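# Hook the hex nut out from between spacers onto tape

## Task

Using the hook pick (orange-brown handle, hooked tip) if useful, drag the hex nut out of the gap between the spacers and leave it lying entirely within the tape strip. Any spacer still fallen or tilted at the end counts against you, but toppling some is preferable to leaving the nut where it is.

## Robot and tools

ROBOT. Two arms, left_arm and right_arm, face each other across the table. In the scene frame (origin at table centre, table surface at z = +0.020 m, +z up), left_arm's base sits at (-0.037, +0.460, +0.039) m with quat_wxyz (+0.707, 0, 0, -0.707), and right_arm's at (-0.030, -0.451, +0.039) m with quat_wxyz (+0.705, 0, 0, +0.709). Left_arm is on the +y side. The arm names do not match left and right in the images. Each arm has six revolute joints and a parallel gripper. The gripper fingers point along its +x axis and close along its y axis. end_effector_position is the midpoint between the fingers, 3-4 cm short of the tips. Only the last 1.5 cm of each inner finger face is flat.

FRAMES. Hand positions, orientations, velocities and wrist camera poses are given in that arm's own base frame. Up in both base frames is (0, 0, +1). Fixed cameras and the table use the scene frame. Reported hand poses can be off by a few cm, more when the arm is stretched.

ROW LAYOUT. Every command row holds 14 numbers, each in [-1, 1], even if one arm stays still. The first 7 are for left_arm and the last 7 for right_arm. Within each block the order is: wrist roll (joint_5), waist (joint_0), elbow (joint_2), shoulder (joint_1), wrist yaw (joint_4), wrist pitch (joint_3), then gripper opening. Result lists by joint use this same order. The six joint numbers are offsets, not poses. They count from the arm's Joint targets as they stood when the action or move began, not from the previous row. A value of 1.0 equals 2.055 rad for waist, shoulder and elbow, and 4.263 rad for wrist pitch, wrist yaw and wrist roll. Sending the same offset again adds to it. Joint ranges in rad: waist -3.054 to 3.054, shoulder 0.000 to 3.142, elbow 0.000 to 2.356, wrist pitch -1.571 to 1.571, wrist yaw -1.571 to 1.571, wrist roll -3.142 to 3.142. Real ends may differ by up to 0.028 rad. An action that would push a joint more than 0.028 rad beyond its range is refused for both arms. The opening number is absolute: +1 is fully open (0.080 m between pads) and -1 fully closed. Empty fingers touch at about -0.78. A full close takes at least about 0.6 s. To keep a gripper unchanged, resend its present command; 0 means half-closed, not "no change". To grip, command roughly 0.08 below the grip_measured reading at first contact.

TOOLS.
- execute_actions(actions, cameras): actions is a list of actions. Each action is a list of up to 15 rows, and each row lasts one 1/30 s step. A short action repeats its last row until all 15 steps are used. An empty list only reports state and images.
- move(target, speed, blend, opening_speed, blocking, cameras): target is one 14-number row or a list of up to 15 rows. Every row's offsets count from the same starting Joint targets. The path is joint-interpolated, so the gripper travels along a curve. It does not avoid obstacles or the other arm. speed is in rad/s for the joint with the farthest to go, 0.01 to 7, default 0.5; give one value or one per target. blend is in rad and rounds corners in a list. opening_speed is per second on the -1..+1 scale, minimum 0.2. blocking=false returns after about 0.5 s while the move continues. Total move time is capped at 10 s. The result adds a "move:" line: done, off_target (at rest more than 0.03 rad from target), moving, held or fault. limits=held means some steps were withheld.
- wait(seconds 0-10): the robot holds its last command while the scene runs.
- stop(): brakes a running move; faster moves need more room to stop.
- zoom_image(camera, region [x0, y0, x1, y1] in pixels, at most 504x504): enlarges part of the latest image from cam_high, cam_low, cam_left_wrist or cam_right_wrist. All four cameras are 672x504.
- read_manual(section): returns licence text only.
- finished_scene(): ends the scene permanently. The nut must stay on the tape without the robot touching it.

RESULT LINES. Joint positions and velocities: each arm's six joints in rad and rad/s, then the pad gap in m. Joint targets: the base for your next offsets. Tool commands: the present gripper commands. grip_measured: finger opening on the command scale, accurate to about 2 mm. Joint torques and External joint torques: noisy estimates. A push toward a larger joint angle lowers the external reading. Wrist depth: a 7x7 grid in mm, 70-1000, listed row by row from the top left. "-" means no value. Other flags: "joint sent to its limit", "joint command not followed" (clearance check changed or dropped targets), blocked, TORQUE FAULT (arm stops for 10 s), MOTOR HOT (at 50 °C), and OVER-TEMPERATURE FAULT (at 95 °C, arm stops for 30-60 s or longer).

MOTION LIMITS. Each step, a joint target may lead the measured angle by at most 0.368 rad (waist, shoulder, elbow) or 0.763 rad (wrist joints). Targets putting the gripper more than 70 mm from its measured spot are scaled back, so large moves take several actions. If an arm is pressing on something or being dragged, command its targets back past the measured positions.

AVOID. Anything falling off the table, or left off it, means failure. Do not let go of parts while they are moving. Avoid drops, fast impacts and hard pressing. Contact torque limits in N m: waist 18.2, shoulder 22.5, elbow 22.4, wrist pitch 5.92, wrist yaw 5.9, wrist roll 5.54. A held object's weight counts toward these. Hard contact between the two arms, including one gripper closing on the other's fingers, can end the scene in failure. Prolonged reaching, holding loads or pushing against something heats the motors. Loose objects may occasionally get a small nudge.

Each tool is called after "Request:" by a JSON object that holds its "api" and its "payload", one argument or row to a line.

## Session

Request:
{"api": "execute_actions", "payload": {
  "actions": []
}}

Scene clock: 0.00 s.
left_arm: end_effector_position=(+0.0805, +0.2876, +0.3264) grip_measured=+1.000 end_effector_quat_wxyz=(+0.880, +0.018, +0.406, +0.245) | right_arm: end_effector_position=(+0.3004, -0.0303, +0.2340) grip_measured=+1.000 end_effector_quat_wxyz=(+0.824, +0.176, +0.287, -0.456)
Joint names: [wrist roll, waist, elbow, shoulder, wrist yaw, wrist pitch]
Joint positions: left_arm=[1.059 1.581 1.661 1.37 0.588 -1.305 0.08] | right_arm=[1.159 0.277 1.272 1.394 0.833 -1.107 0.08]
Joint velocities: within noise
Joint torques (N m): no reading
External joint torques (N m): no reading
Motor temperatures (°C): left_arm=[33 40 32 30 39 44] | right_arm=[38 35 33 31 32 37]
Heat: left arm: hottest wrist pitch 44 °C (+0.0 °C/min); right arm: hottest wrist roll 38 °C (+0.0 °C/min).
Wrist depth (mm): cam_left_wrist=[775 973 - - 544 514 476 / 809 - - - 495 478 453 / 855 - - - 465 445 358 / 911 - - - 435 415 358 / 925 86 - 421 410 - 320 / - 86 - 395 387 - - / - - - 360 351 333 -] | cam_right_wrist=[515 552 531 - - - 908 / 436 365 481 476 - - - / 377 353 412 427 411 413 - / 357 369 378 379 371 381 381 / 341 346 341 341 330 343 329 / - - 305 312 312 300 81 / - - 282 286 286 286 75]
Joint targets: left_arm=[1.059 1.581 1.663 1.368 0.589 -1.303] | right_arm=[1.159 0.277 1.275 1.391 0.835 -1.106]
Tool commands: left_gripper/opening=+1.0 right_gripper/opening=+1.0

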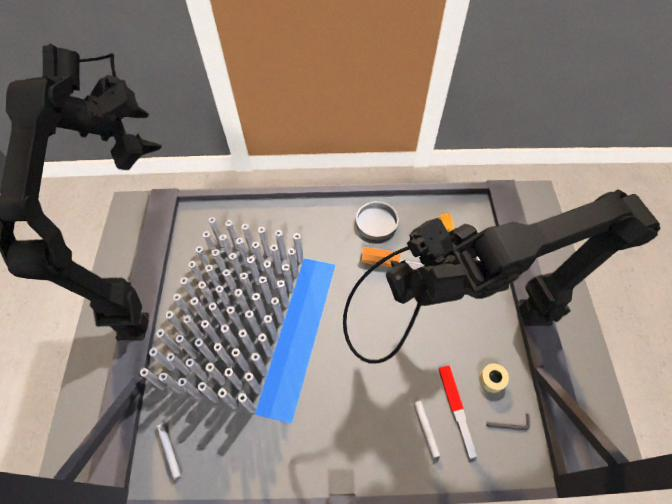

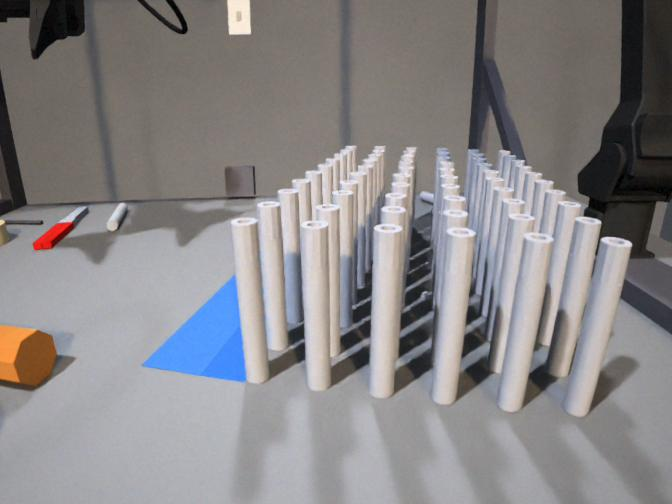

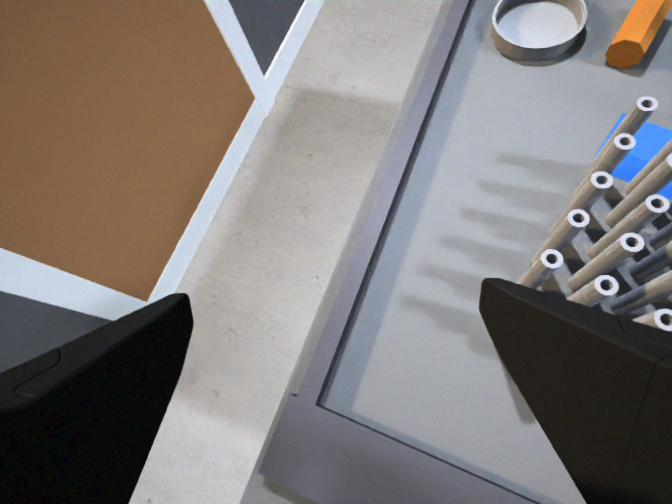

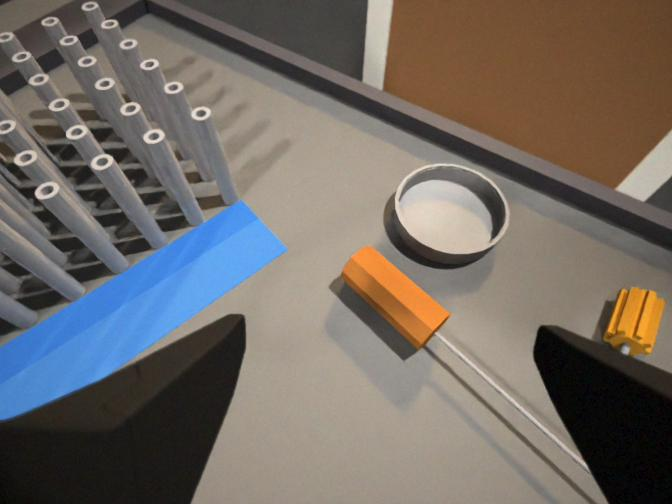

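Request:
{"api": "zoom_image", "payload": {
  "camera": "cam_high",
  "region": [130, 200, 340, 430]
}}

Request:
{"api": "zoom_image", "payload": {
  "camera": "cam_low",
  "region": [220, 140, 640, 420]
}}

Request:
{"api": "zoom_image", "payload": {
  "camera": "cam_high",
  "region": [340, 190, 560, 470]
}}

Scaled by 2.191 from the camera's 672x504 image, which has a finer 960x720 frame.

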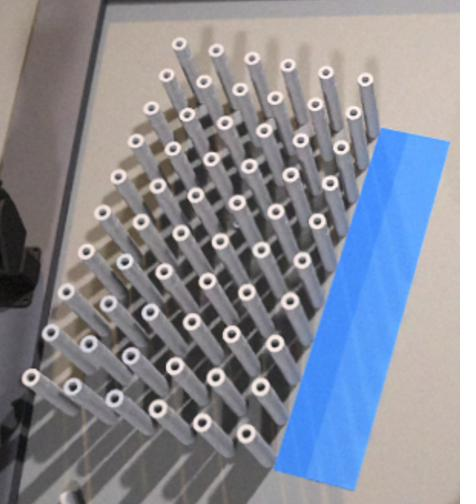

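Scaled by 1.200 from the camera's 672x504 image, which has a finer 960x720 frame.

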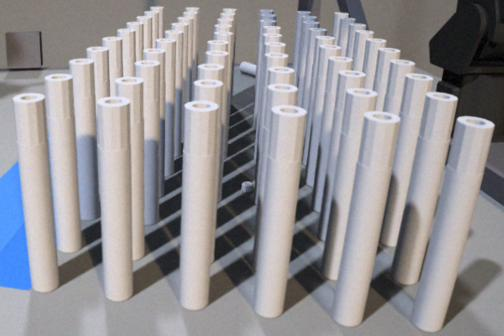

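Scaled by 1.800 from the camera's 672x504 image, which has a finer 960x720 frame.

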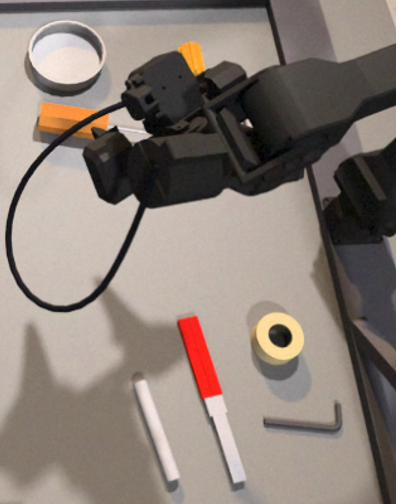

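Request:
{"api": "zoom_image", "payload": {
  "camera": "cam_low",
  "region": [360, 220, 500, 360]
}}

Request:
{"api": "zoom_image", "payload": {
  "camera": "cam_high",
  "region": [180, 240, 300, 360]
}}

Request:
{"api": "zoom_image", "payload": {
  "camera": "cam_right_wrist",
  "region": [0, 0, 300, 300]
}}

Request:
{"api": "zoom_image", "payload": {
  "camera": "cam_right_wrist",
  "region": [320, 150, 672, 504]
}}

Scaled by 3.600 from the camera's 672x504 image, which has a finer 960x720 frame.

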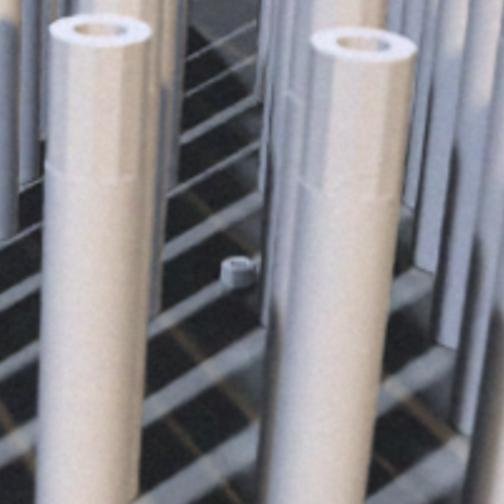

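Scaled by 4.200 from the camera's 672x504 image, which has a finer 960x720 frame.

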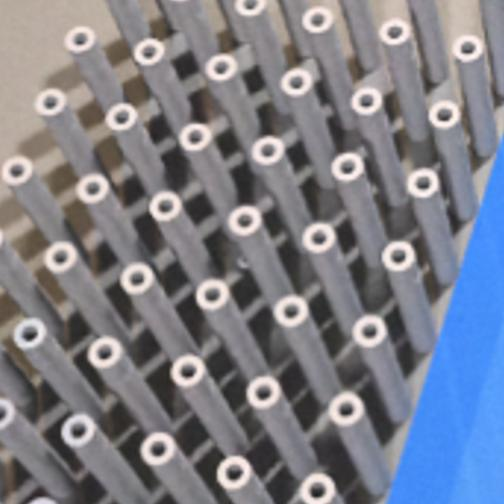

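Scaled by 1.680 from the camera's 672x504 image, which has a finer 960x720 frame.

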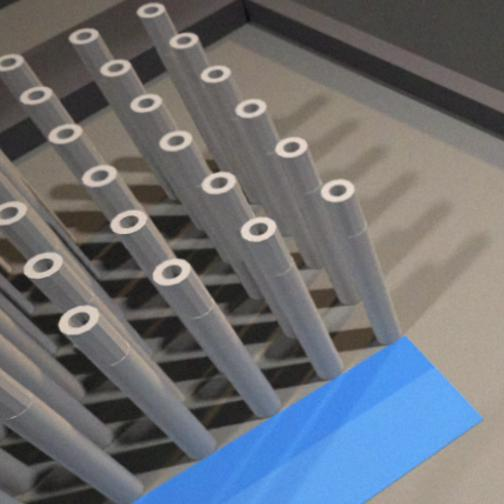

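Scaled by 1.424 from the camera's 672x504 image, which has a finer 960x720 frame.

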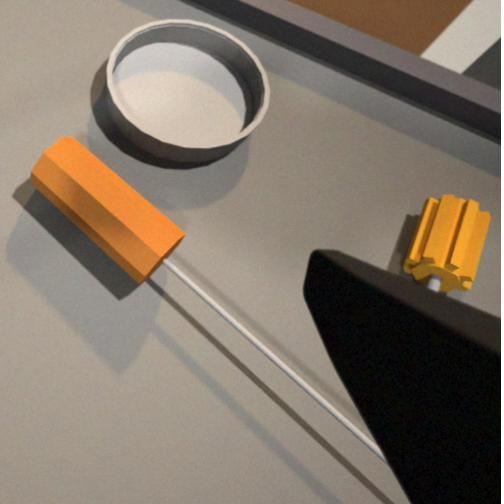

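Request:
{"api": "zoom_image", "payload": {
  "camera": "cam_high",
  "region": [215, 280, 260, 325]
}}

Request:
{"api": "zoom_image", "payload": {
  "camera": "cam_low",
  "region": [410, 280, 445, 315]
}}

Scaled by 11.200 from the camera's 672x504 image, which has a finer 960x720 frame.

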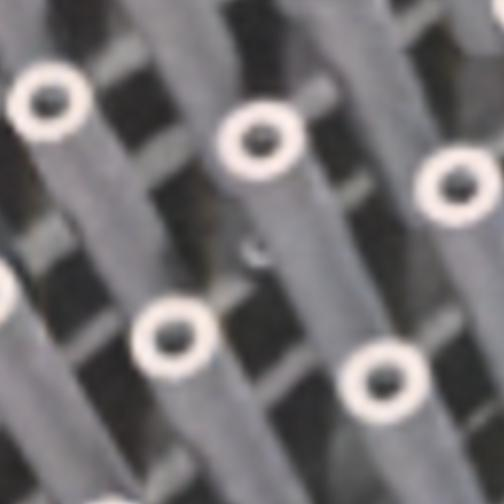

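Scaled by 14.400 from the camera's 672x504 image, which has a finer 960x720 frame.

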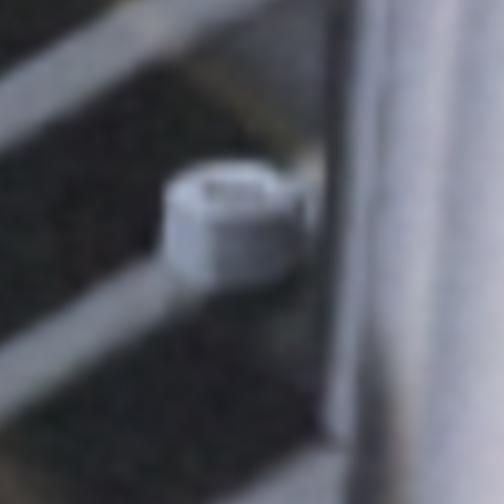

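Request:
{"api": "move", "payload": {
  "target": [-0.2484, -0.7294, -0.111, -0.0959, -0.1382, -0.0429, 1.0, -0.2719, -0.2959, 0.1484, 0.0029, -0.1959, -0.0704, 1.0],
  "speed": 1.0
}}

Scene clock: 105.67 s.
left_arm: end_effector_position=(+0.2143, +0.0176, +0.2649) grip_measured=+1.000 end_effector_quat_wxyz=(+0.819, -0.023, +0.572, +0.032) | right_arm: end_effector_position=(+0.2623, -0.0895, +0.2593) grip_measured=+1.000 end_effector_quat_wxyz=(+0.805, +0.094, +0.569, -0.135)
Joint names: [wrist roll, waist, elbow, shoulder, wrist yaw, wrist pitch]
Joint positions: left_arm=[0.005 0.084 1.446 1.18 0.004 -1.486 0.08] | right_arm=[0.004 -0.327 1.568 1.394 0.004 -1.405 0.08]
Joint velocities: within noise
Joint torques (N m): left_arm=[-0.18 -0.23 4.52 -3.48 -0.18 1.13] | right_arm=[-0.1 -0.37 8.01 -5.14 -0.09 0.71]
External joint torques (N m): left_arm=[-0.18 -0.21 -0.94 -0.86 -0.18 0.24] | right_arm=[-0.1 -0.38 2.47 -0.83 -0.09 -0.13]
Motor temperatures (°C): left_arm=[32 38 36 35 38 46] | right_arm=[37 34 38 35 33 38]
Heat: left arm: hottest wrist pitch 46 °C (+0.0 °C/min); right arm: hottest elbow 38 °C (+1.0 °C/min).
Wrist depth (mm): cam_left_wrist=[335 314 344 347 353 359 363 / 338 315 325 349 356 361 365 / 340 343 348 354 357 324 369 / 341 313 351 355 359 354 371 / 304 86 351 357 360 - 374 / - 87 355 358 328 - - / - 337 341 345 350 330 -] | cam_right_wrist=[343 341 342 341 340 341 338 / 344 343 343 341 340 336 332 / 347 346 344 344 318 338 341 / 347 347 346 345 344 342 341 / 349 348 347 347 343 342 341 / - - 348 347 347 345 81 / - - 347 349 348 348 75]
Joint targets: left_arm=[0.000 0.082 1.435 1.170 0.000 -1.486] | right_arm=[0.000 -0.331 1.580 1.397 0.000 -1.407]
move: done

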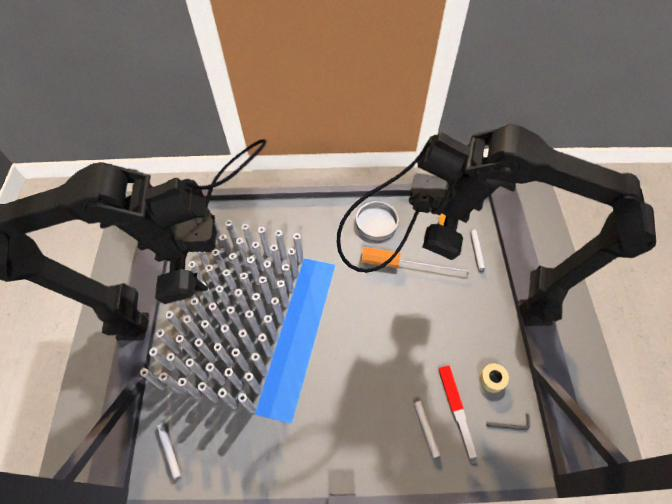

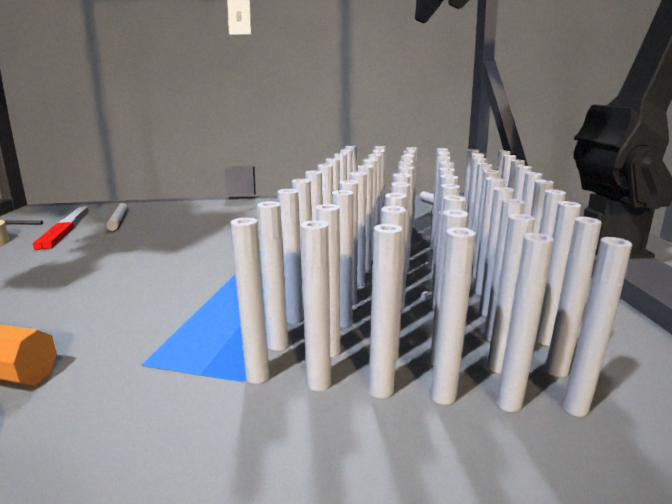

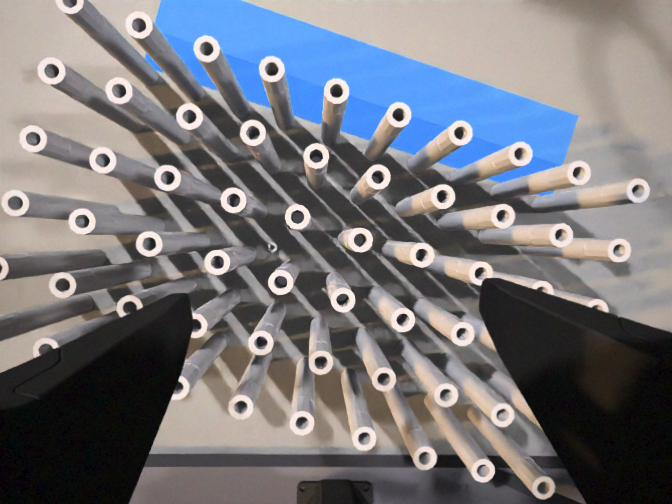

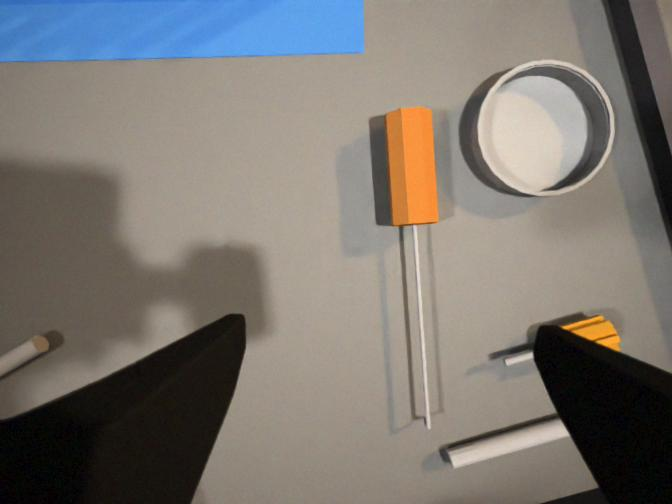

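Request:
{"api": "zoom_image", "payload": {
  "camera": "cam_left_wrist",
  "region": [180, 140, 430, 340]
}}

Request:
{"api": "zoom_image", "payload": {
  "camera": "cam_right_wrist",
  "region": [360, 90, 460, 440]
}}

Request:
{"api": "zoom_image", "payload": {
  "camera": "cam_right_wrist",
  "region": [390, 380, 460, 440]
}}

Request:
{"api": "zoom_image", "payload": {
  "camera": "cam_left_wrist",
  "region": [240, 215, 310, 275]
}}

Scaled by 2.016 from the camera's 672x504 image, which has a finer 960x720 frame.

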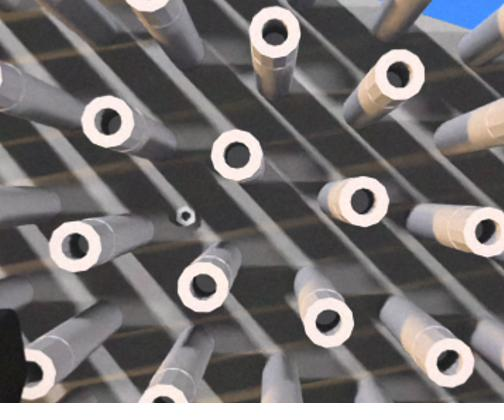

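Scaled by 1.440 from the camera's 672x504 image, which has a finer 960x720 frame.

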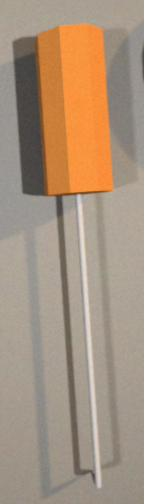

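Scaled by 7.200 from the camera's 672x504 image, which has a finer 960x720 frame.

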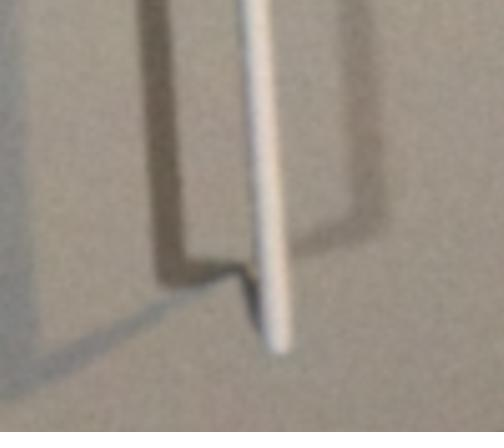

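Scaled by 7.200 from the camera's 672x504 image, which has a finer 960x720 frame.

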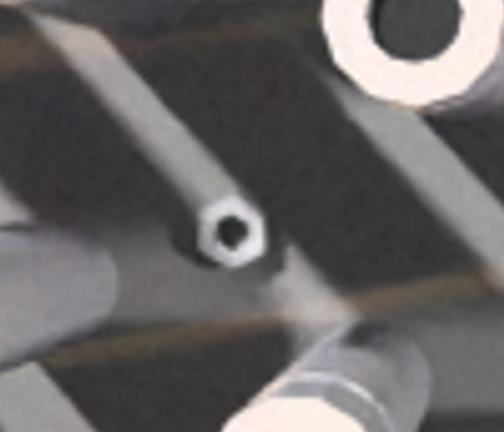

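Request:
{"api": "zoom_image", "payload": {
  "camera": "cam_right_wrist",
  "region": [370, 95, 450, 235]
}}

Request:
{"api": "zoom_image", "payload": {
  "camera": "cam_low",
  "region": [0, 300, 100, 400]
}}

Request:
{"api": "zoom_image", "payload": {
  "camera": "cam_high",
  "region": [350, 230, 480, 300]
}}

Scaled by 3.600 from the camera's 672x504 image, which has a finer 960x720 frame.

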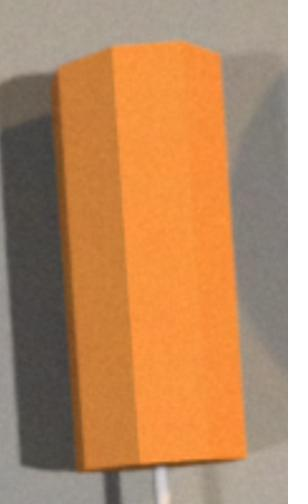

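Scaled by 5.040 from the camera's 672x504 image, which has a finer 960x720 frame.

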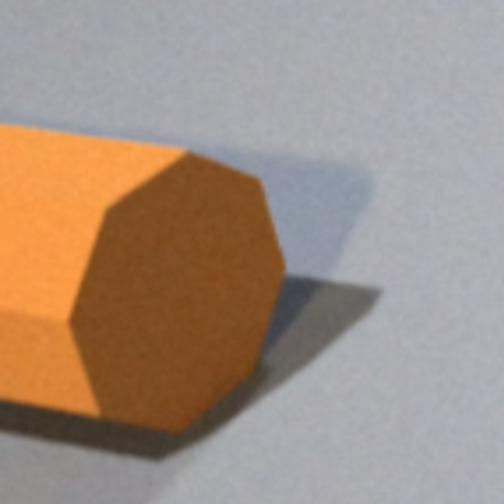

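Scaled by 3.877 from the camera's 672x504 image, which has a finer 960x720 frame.

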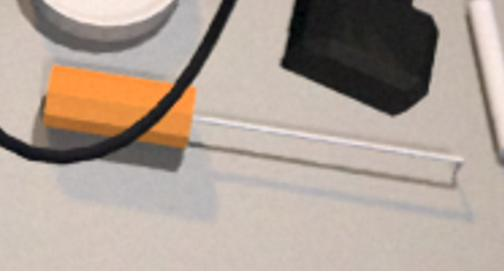

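Request:
{"api": "zoom_image", "payload": {
  "camera": "cam_high",
  "region": [450, 255, 490, 295]
}}

Request:
{"api": "zoom_image", "payload": {
  "camera": "cam_high",
  "region": [160, 340, 340, 480]
}}

Scaled by 12.600 from the camera's 672x504 image, which has a finer 960x720 frame.

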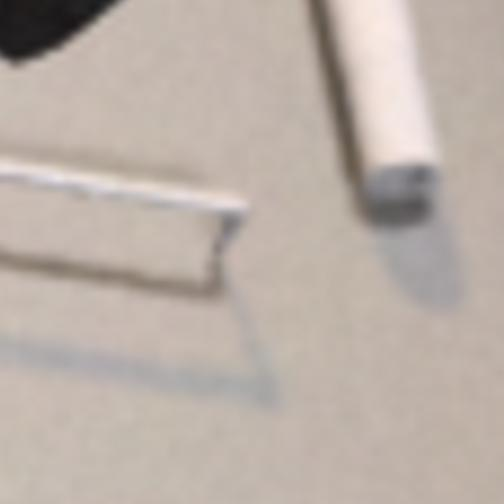

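Scaled by 2.800 from the camera's 672x504 image, which has a finer 960x720 frame.

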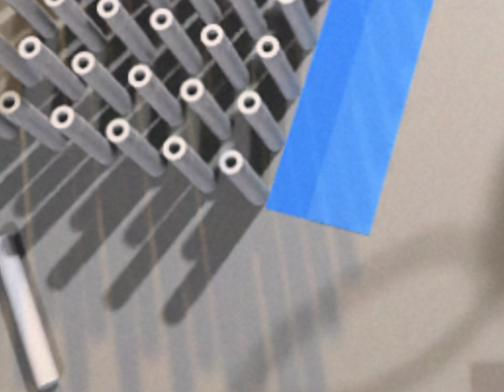

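Request:
{"api": "zoom_image", "payload": {
  "camera": "cam_high",
  "region": [80, 270, 200, 370]
}}

Request:
{"api": "zoom_image", "payload": {
  "camera": "cam_high",
  "region": [480, 240, 600, 360]
}}

Request:
{"api": "zoom_image", "payload": {
  "camera": "cam_left_wrist",
  "region": [100, 400, 600, 504]
}}

Scaled by 4.200 from the camera's 672x504 image, which has a finer 960x720 frame.

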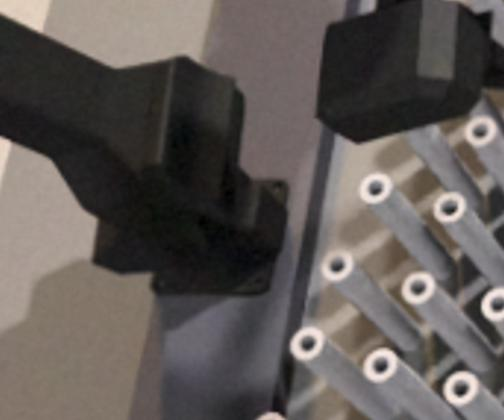

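Scaled by 4.200 from the camera's 672x504 image, which has a finer 960x720 frame.

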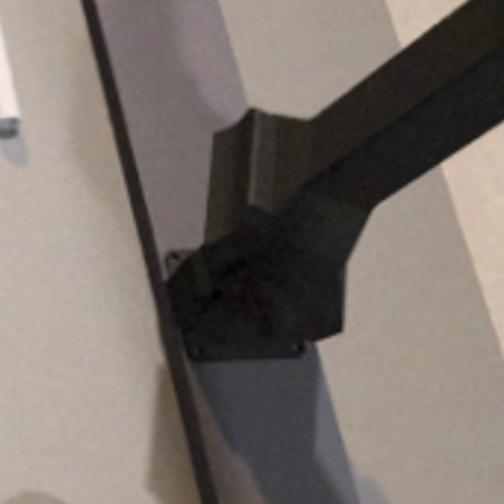

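Scaled by 1.008 from the camera's 672x504 image, which has a finer 960x720 frame.

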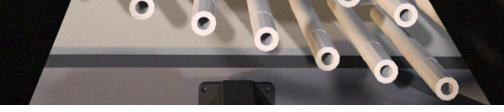

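Request:
{"api": "move", "payload": {
  "target": [0, 0, 0, 0, 0, 0, 1.0, -0.0547, -0.0541, 0.0192, 0.2807, 0, 0.0447, 1.0],
  "speed": 0.8
}}

Scene clock: 356.07 s.
left_arm: end_effector_position=(+0.2142, +0.0176, +0.2647) grip_measured=+1.000 end_effector_quat_wxyz=(+0.819, -0.023, +0.573, +0.032) | right_arm: end_effector_position=(+0.3356, -0.1585, +0.0975) grip_measured=+1.000 end_effector_quat_wxyz=(+0.699, +0.074, +0.707, -0.074)
Joint names: [wrist roll, waist, elbow, shoulder, wrist yaw, wrist pitch]
Joint positions: left_arm=[0.005 0.084 1.445 1.18 0.003 -1.486 0.08] | right_arm=[-0.229 -0.44 1.609 1.972 0.003 -1.219 0.08]
Joint velocities: within noise
Joint torques (N m): left_arm=[-0.18 -0.25 4.57 -3.44 -0.16 1.14] | right_arm=[-0.08 -0.25 7.54 -10.24 -0.11 0.46]
External joint torques (N m): left_arm=[-0.18 -0.25 -0.88 -0.81 -0.16 0.26] | right_arm=[-0.08 -0.2 2.1 -1.99 -0.1 0.13]
Motor temperatures (°C): left_arm=[32 35 36 33 37 43] | right_arm=[35 33 40 34 32 36]
Heat: left arm: hottest wrist pitch 43 °C (-1.0 °C/min); right arm: hottest elbow 40 °C (+0.0 °C/min).
Wrist depth (mm): cam_left_wrist=[335 314 342 349 353 360 362 / 338 315 304 352 355 360 367 / 340 342 349 353 357 325 367 / 341 313 351 357 359 343 371 / 319 86 351 358 361 - 375 / - 87 357 358 327 - - / - 336 342 344 348 331 -] | cam_right_wrist=[150 150 148 147 147 144 143 / 160 159 158 154 153 153 152 / 171 169 168 163 139 161 160 / 183 182 179 153 171 173 172 / 197 193 190 187 187 185 185 / - - 209 207 206 201 81 / - - 229 226 224 225 75]
Joint targets: left_arm=[0.000 0.082 1.435 1.170 0.000 -1.486] | right_arm=[-0.233 -0.442 1.620 1.974 0.000 -1.216]
move: done

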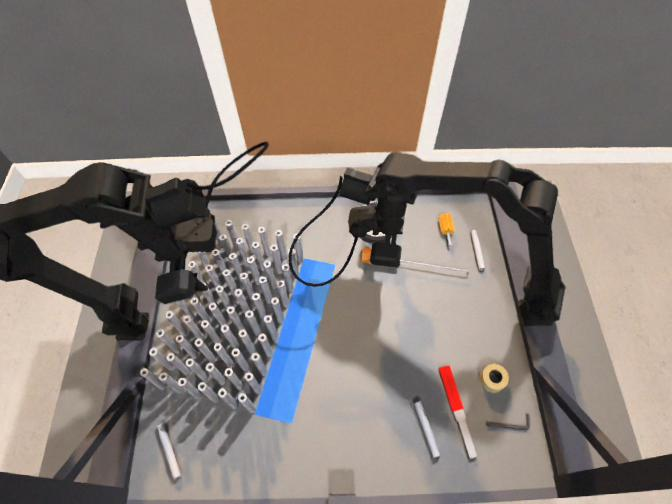

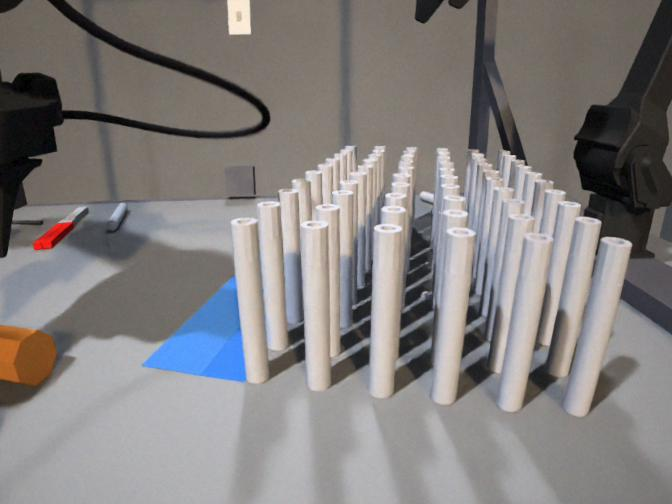

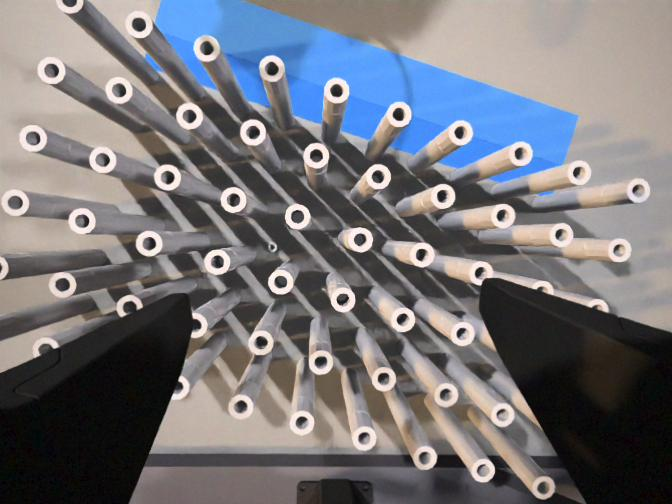

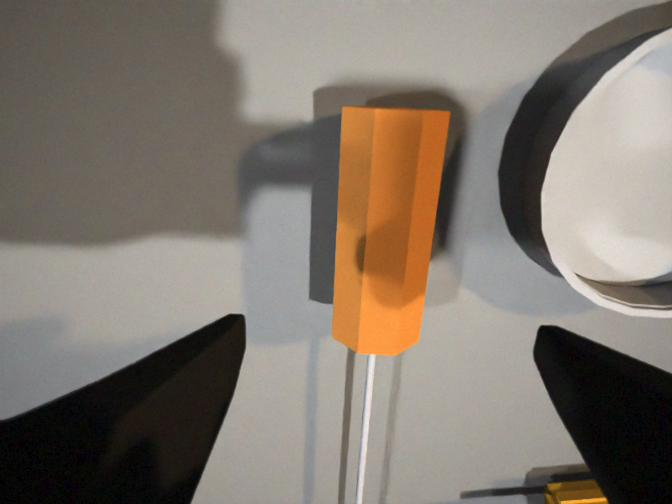

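Request:
{"api": "zoom_image", "payload": {
  "camera": "cam_right_wrist",
  "region": [300, 90, 480, 370]
}}

Scaled by 1.800 from the camera's 672x504 image, which has a finer 960x720 frame.

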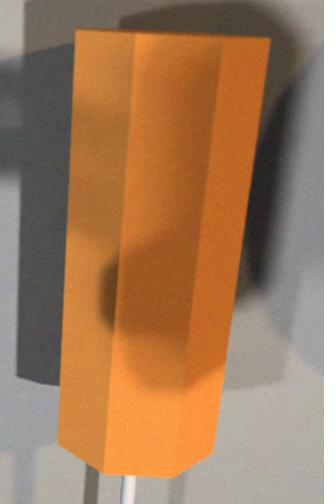

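Request:
{"api": "move", "payload": {
  "target": [
    [0, 0, 0, 0, 0, 0, 1.0, 0, -0.0044, -0.0940, 0.0314, 0, 0.0602, 1.0],
    [0, 0, 0, 0, 0, 0, 1.0, 0, -0.0044, -0.0940, 0.0314, 0, 0.0602, -0.05]
  ],
  "speed": 0.3,
  "opening_speed": 1.0
}}

Scene clock: 382.13 s.
left_arm: end_effector_position=(+0.2142, +0.0176, +0.2647) grip_measured=+1.000 end_effector_quat_wxyz=(+0.819, -0.023, +0.573, +0.032) | right_arm: end_effector_position=(+0.3383, -0.1626, +0.0326) grip_measured=-0.007 end_effector_quat_wxyz=(+0.705, +0.075, +0.701, -0.078)
Joint names: [wrist roll, waist, elbow, shoulder, wrist yaw, wrist pitch]
Joint positions: left_arm=[0.005 0.084 1.445 1.18 0.003 -1.486 0.08] | right_arm=[-0.23 -0.447 1.432 2.033 0.002 -0.962 0.035]
Joint velocities: within noise
Joint torques (N m): left_arm=[-0.17 -0.19 4.54 -3.46 -0.15 1.14] | right_arm=[-0.08 -0.36 5.22 -9.84 -0.07 0.52]
External joint torques (N m): left_arm=[-0.17 -0.18 -0.92 -0.84 -0.16 0.25] | right_arm=[-0.08 -0.3 0.03 -1.36 -0.06 0.18]
Motor temperatures (°C): left_arm=[32 35 36 33 37 43] | right_arm=[35 33 39 39 32 36]
Heat: left arm: hottest wrist pitch 43 °C (-1.0 °C/min); right arm: hottest shoulder 39 °C (+5.1 °C/min).
Wrist depth (mm): cam_left_wrist=[335 295 342 348 352 359 363 / 338 313 305 350 356 360 365 / 339 343 348 352 356 324 368 / 341 312 350 356 360 346 370 / 319 86 350 357 360 - 373 / - 87 357 358 328 - - / - 336 340 344 348 330 -] | cam_right_wrist=[93 93 92 93 92 - 91 / - 99 98 97 96 96 95 / 105 105 104 101 - 102 99 / - 112 111 - 72 109 100 / 121 120 119 83 78 115 114 / - 127 - 86 84 82 122 / - - - 94 93 73 -]
Joint targets: left_arm=[0.000 0.082 1.435 1.170 0.000 -1.486] | right_arm=[-0.233 -0.451 1.426 2.038 0.000 -0.960]
move: done

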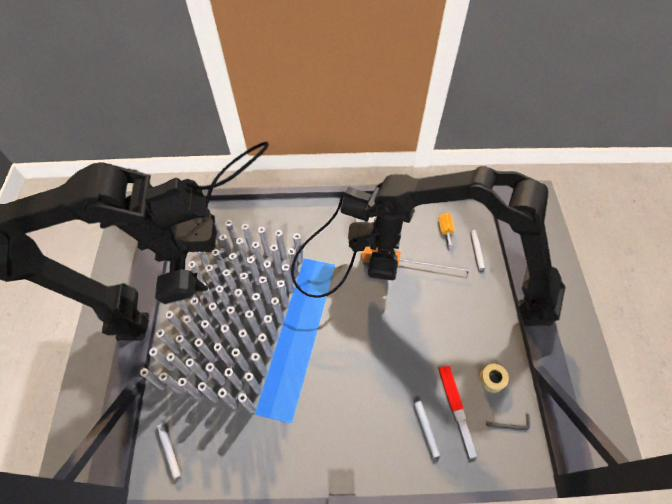

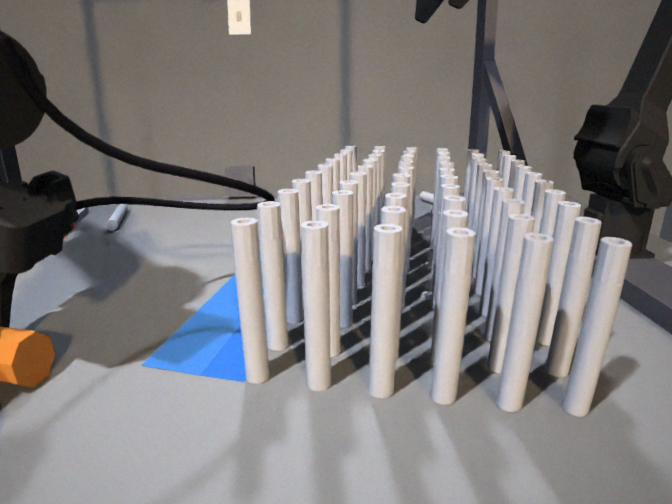

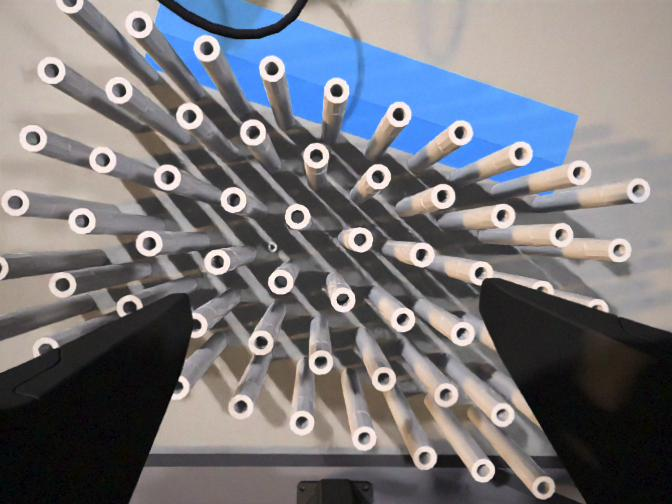

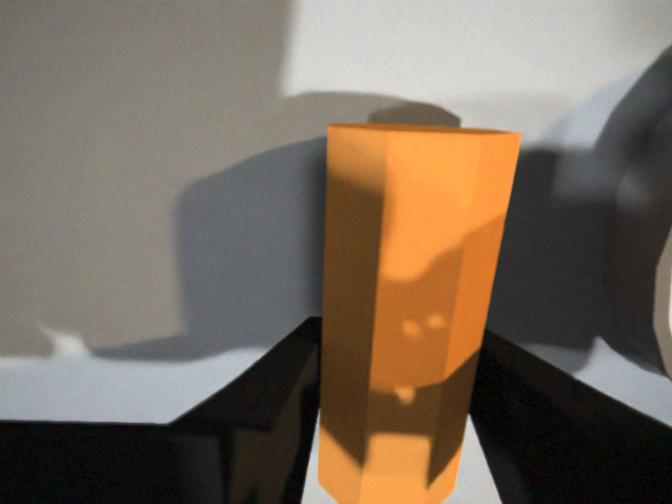

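Request:
{"api": "move", "payload": {
  "target": [
    [0, 0, 0, 0, 0, 0, 1.0, 0, 0, 0.1295, -0.0343, 0, -0.0787, -0.09],
    [0, 0, 0, 0, 0, 0, 1.0, 0.0547, 0.1221, 0.0594, -0.0580, 0.1433, -0.0563, -0.09]
  ],
  "speed": 0.7,
  "cameras": ["cam_high", "cam_right_wrist", "cam_low"]
}}

Scene clock: 400.57 s.
left_arm: end_effector_position=(+0.2142, +0.0176, +0.2647) grip_measured=+1.000 end_effector_quat_wxyz=(+0.819, -0.023, +0.573, +0.032) | right_arm: end_effector_position=(+0.3370, -0.1560, +0.1217) grip_measured=-0.007 end_effector_quat_wxyz=(+0.644, -0.145, +0.699, -0.273)
Joint names: [wrist roll, waist, elbow, shoulder, wrist yaw, wrist pitch]
Joint positions: left_arm=[0.005 0.084 1.445 1.18 0.003 -1.486 0.08] | right_arm=[-0.005 -0.201 1.554 1.939 0.605 -1.202 0.035]
Joint velocities: within noise
Joint torques (N m): left_arm=[-0.17 -0.2 4.56 -3.42 -0.16 1.13] | right_arm=[0.16 0.19 5.53 -12.66 0.49 0.51]
External joint torques (N m): left_arm=[-0.17 -0.2 -0.92 -0.78 -0.17 0.24] | right_arm=[0.13 0.15 0.07 -4.57 0.15 0.19]
Motor temperatures (°C): left_arm=[31 35 36 33 37 43] | right_arm=[34 33 37 39 32 36]
Heat: left arm: hottest wrist pitch 43 °C (-1.0 °C/min); right arm: hottest shoulder 39 °C (+5.0 °C/min).
Wrist depth (mm): cam_left_wrist=[334 313 342 350 354 358 364 / 337 314 304 350 354 361 367 / 339 344 347 353 357 324 368 / 341 312 351 356 360 346 371 / 319 86 351 356 362 - 372 / - 87 355 330 328 - - / - 336 340 344 349 332 -] | cam_right_wrist=[- 140 159 181 202 234 815 / 137 147 169 183 218 252 852 / 144 158 176 - - 276 893 / 151 164 189 - 72 315 964 / 158 176 197 83 78 - - / 167 181 - 86 84 82 - / - - - 94 92 73 -]
Joint targets: left_arm=[0.000 0.082 1.435 1.170 0.000 -1.486] | right_arm=[0.000 -0.200 1.549 1.919 0.611 -1.199]
move: done
Images, in order (width x height): cam_high 672x504, cam_low 672x504, cam_right_wrist 672x504.

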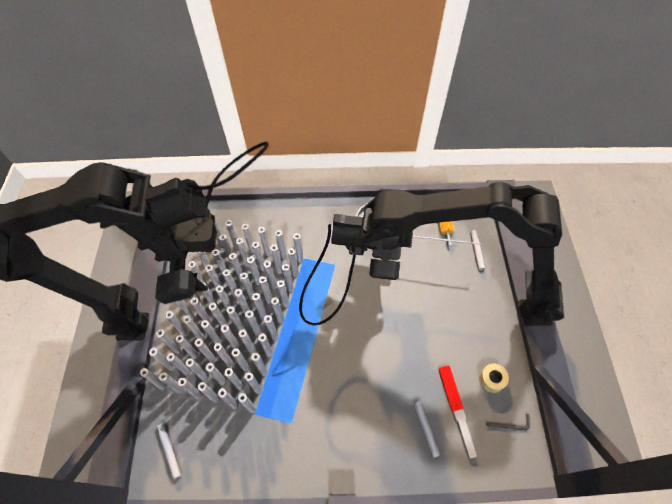

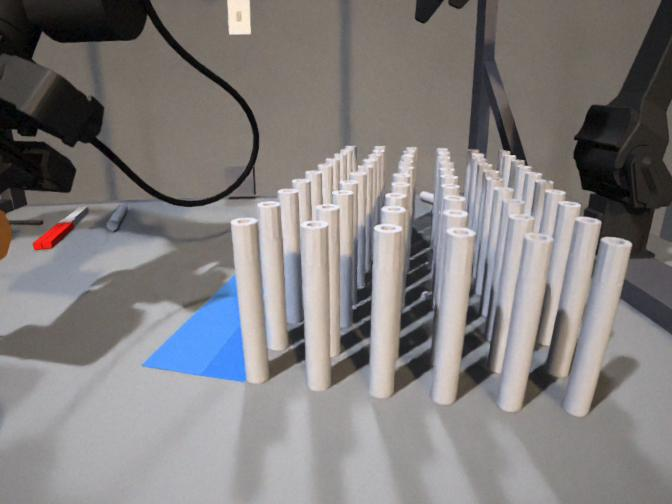

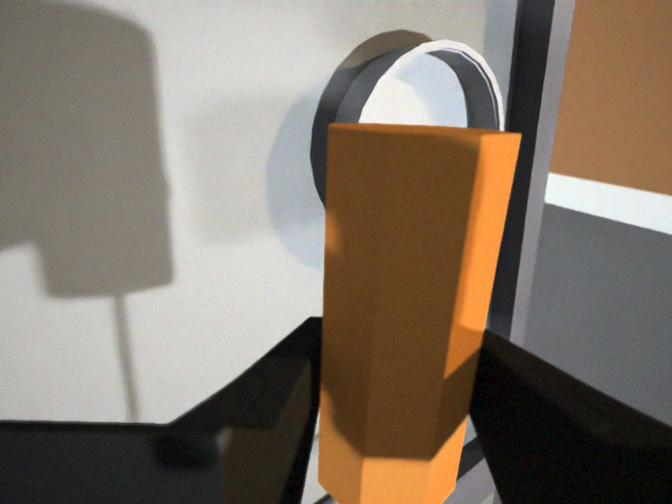

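Request:
{"api": "move", "payload": {
  "target": [0, 0, 0, 0, 0, 0, 1.0, 0, 0, -0.1115, 0.0468, 0, 0.0759, -0.09],
  "speed": 0.4,
  "cameras": ["cam_high", "cam_right_wrist"]
}}

Scene clock: 406.27 s.
left_arm: end_effector_position=(+0.2142, +0.0176, +0.2647) grip_measured=+1.000 end_effector_quat_wxyz=(+0.819, -0.023, +0.573, +0.032) | right_arm: end_effector_position=(+0.3363, -0.1560, +0.0414) grip_measured=-0.007 end_effector_quat_wxyz=(+0.651, -0.143, +0.692, -0.277)
Joint names: [wrist roll, waist, elbow, shoulder, wrist yaw, wrist pitch]
Joint positions: left_arm=[0.005 0.084 1.445 1.18 0.003 -1.486 0.08] | right_arm=[-0.004 -0.201 1.324 2.012 0.606 -0.879 0.035]
Joint velocities: within noise
Joint torques (N m): left_arm=[-0.17 -0.18 4.55 -3.46 -0.16 1.15] | right_arm=[0.17 0.16 5.28 -9.9 0.5 0.5]
External joint torques (N m): left_arm=[-0.17 -0.17 -0.94 -0.77 -0.16 0.27] | right_arm=[0.14 0.17 0.22 -1.72 0.15 0.15]
Motor temperatures (°C): left_arm=[31 35 36 33 37 43] | right_arm=[34 33 37 41 32 35]
Heat: left arm: hottest wrist pitch 43 °C (-1.0 °C/min); right arm: hottest shoulder 41 °C (+7.1 °C/min).
Wrist depth (mm): cam_left_wrist=[335 314 343 348 353 358 363 / 336 314 304 351 354 362 366 / 340 343 347 353 356 325 367 / 340 313 350 356 359 345 369 / 319 86 351 357 361 - 374 / - 87 357 330 328 - - / - 337 341 344 349 332 -] | cam_right_wrist=[- 77 85 99 114 128 146 / - 81 92 102 120 128 166 / - 87 95 101 - 160 183 / - 91 103 - 72 179 218 / - 94 106 83 78 182 248 / - 99 - 86 84 82 274 / - - - 96 92 73 -]
Joint targets: left_arm=[0.001 0.082 1.435 1.170 0.000 -1.486] | right_arm=[0.000 -0.200 1.319 2.015 0.611 -0.876]
move: done
Images, in order (width x height): cam_high 672x504, cam_right_wrist 672x504.

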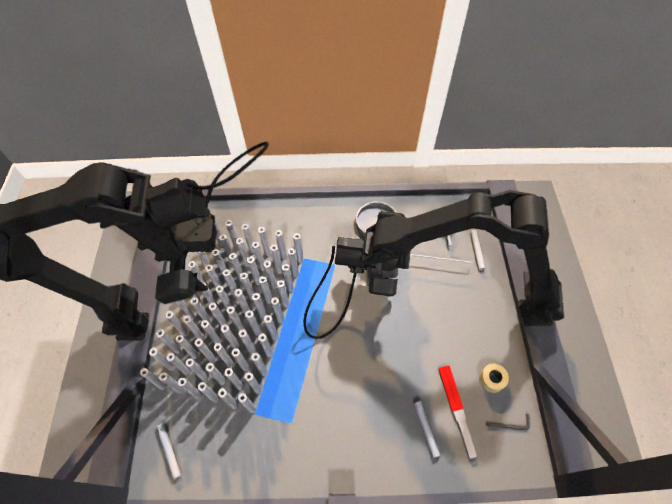

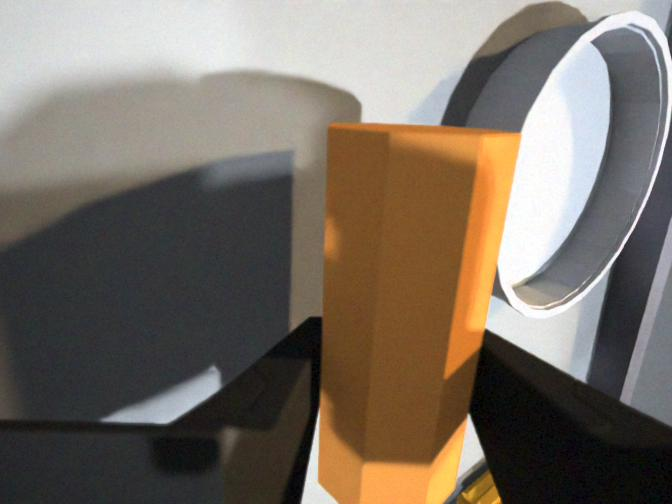

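Request:
{"api": "move", "payload": {
  "target": [0, 0, 0, 0, 0, 0, 1.0, 0, 0, -0.0086, 0.0085, 0, 0.0085, -0.09],
  "speed": 0.1,
  "cameras": ["cam_high", "cam_right_wrist"]
}}

Scene clock: 412.40 s.
left_arm: end_effector_position=(+0.2142, +0.0176, +0.2647) grip_measured=+1.000 end_effector_quat_wxyz=(+0.819, -0.023, +0.573, +0.032) | right_arm: end_effector_position=(+0.3370, -0.1562, +0.0326) grip_measured=-0.007 end_effector_quat_wxyz=(+0.653, -0.143, +0.691, -0.277)
Joint names: [wrist roll, waist, elbow, shoulder, wrist yaw, wrist pitch]
Joint positions: left_arm=[0.005 0.084 1.445 1.18 0.003 -1.486 0.08] | right_arm=[-0.004 -0.201 1.306 2.027 0.606 -0.843 0.035]
Joint velocities: within noise
Joint torques (N m): left_arm=[-0.16 -0.15 4.57 -3.45 -0.15 1.14] | right_arm=[0.16 0.17 5.06 -9.52 0.5 0.52]
External joint torques (N m): left_arm=[-0.16 -0.15 -0.88 -0.83 -0.14 0.25] | right_arm=[0.14 0.18 0.17 -1.47 0.15 0.18]
Motor temperatures (°C): left_arm=[31 35 36 33 37 43] | right_arm=[34 33 37 41 32 35]
Heat: left arm: hottest wrist pitch 43 °C (-1.0 °C/min); right arm: hottest shoulder 41 °C (+7.1 °C/min).
Wrist depth (mm): cam_left_wrist=[334 314 342 349 352 357 363 / 338 316 303 350 354 361 367 / 339 344 347 353 356 325 366 / 341 313 350 356 360 345 371 / 320 86 351 358 362 - 373 / - 87 356 359 329 - - / - 336 342 345 349 330 -] | cam_right_wrist=[- 72 78 87 100 120 138 / - 75 - 92 112 117 157 / - - 86 94 - 117 173 / - 84 95 - 72 131 181 / - 85 99 84 78 163 236 / - 89 - 86 84 82 261 / - - - 94 92 73 -]
Joint targets: left_arm=[0.001 0.082 1.435 1.170 0.000 -1.486] | right_arm=[0.000 -0.200 1.302 2.033 0.611 -0.840]
move: done
Images, in order (width x height): cam_high 672x504, cam_right_wrist 672x504.

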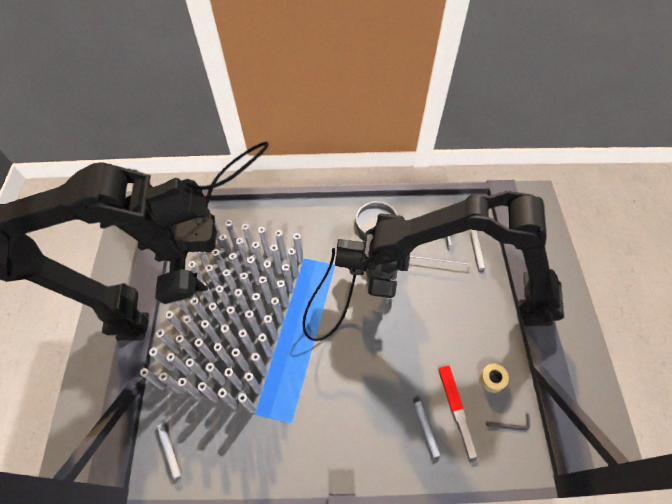

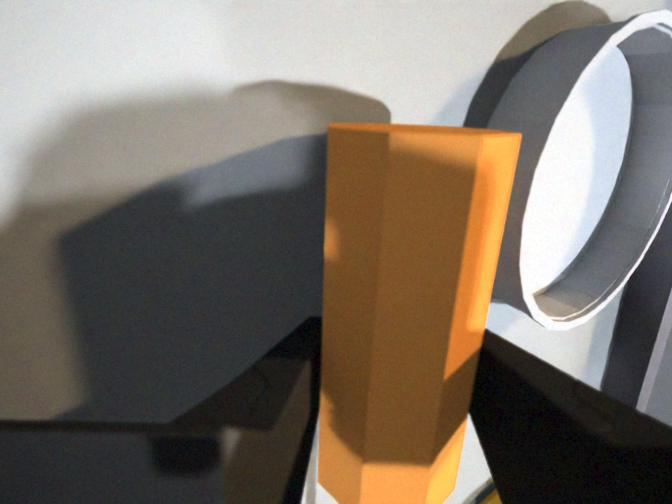

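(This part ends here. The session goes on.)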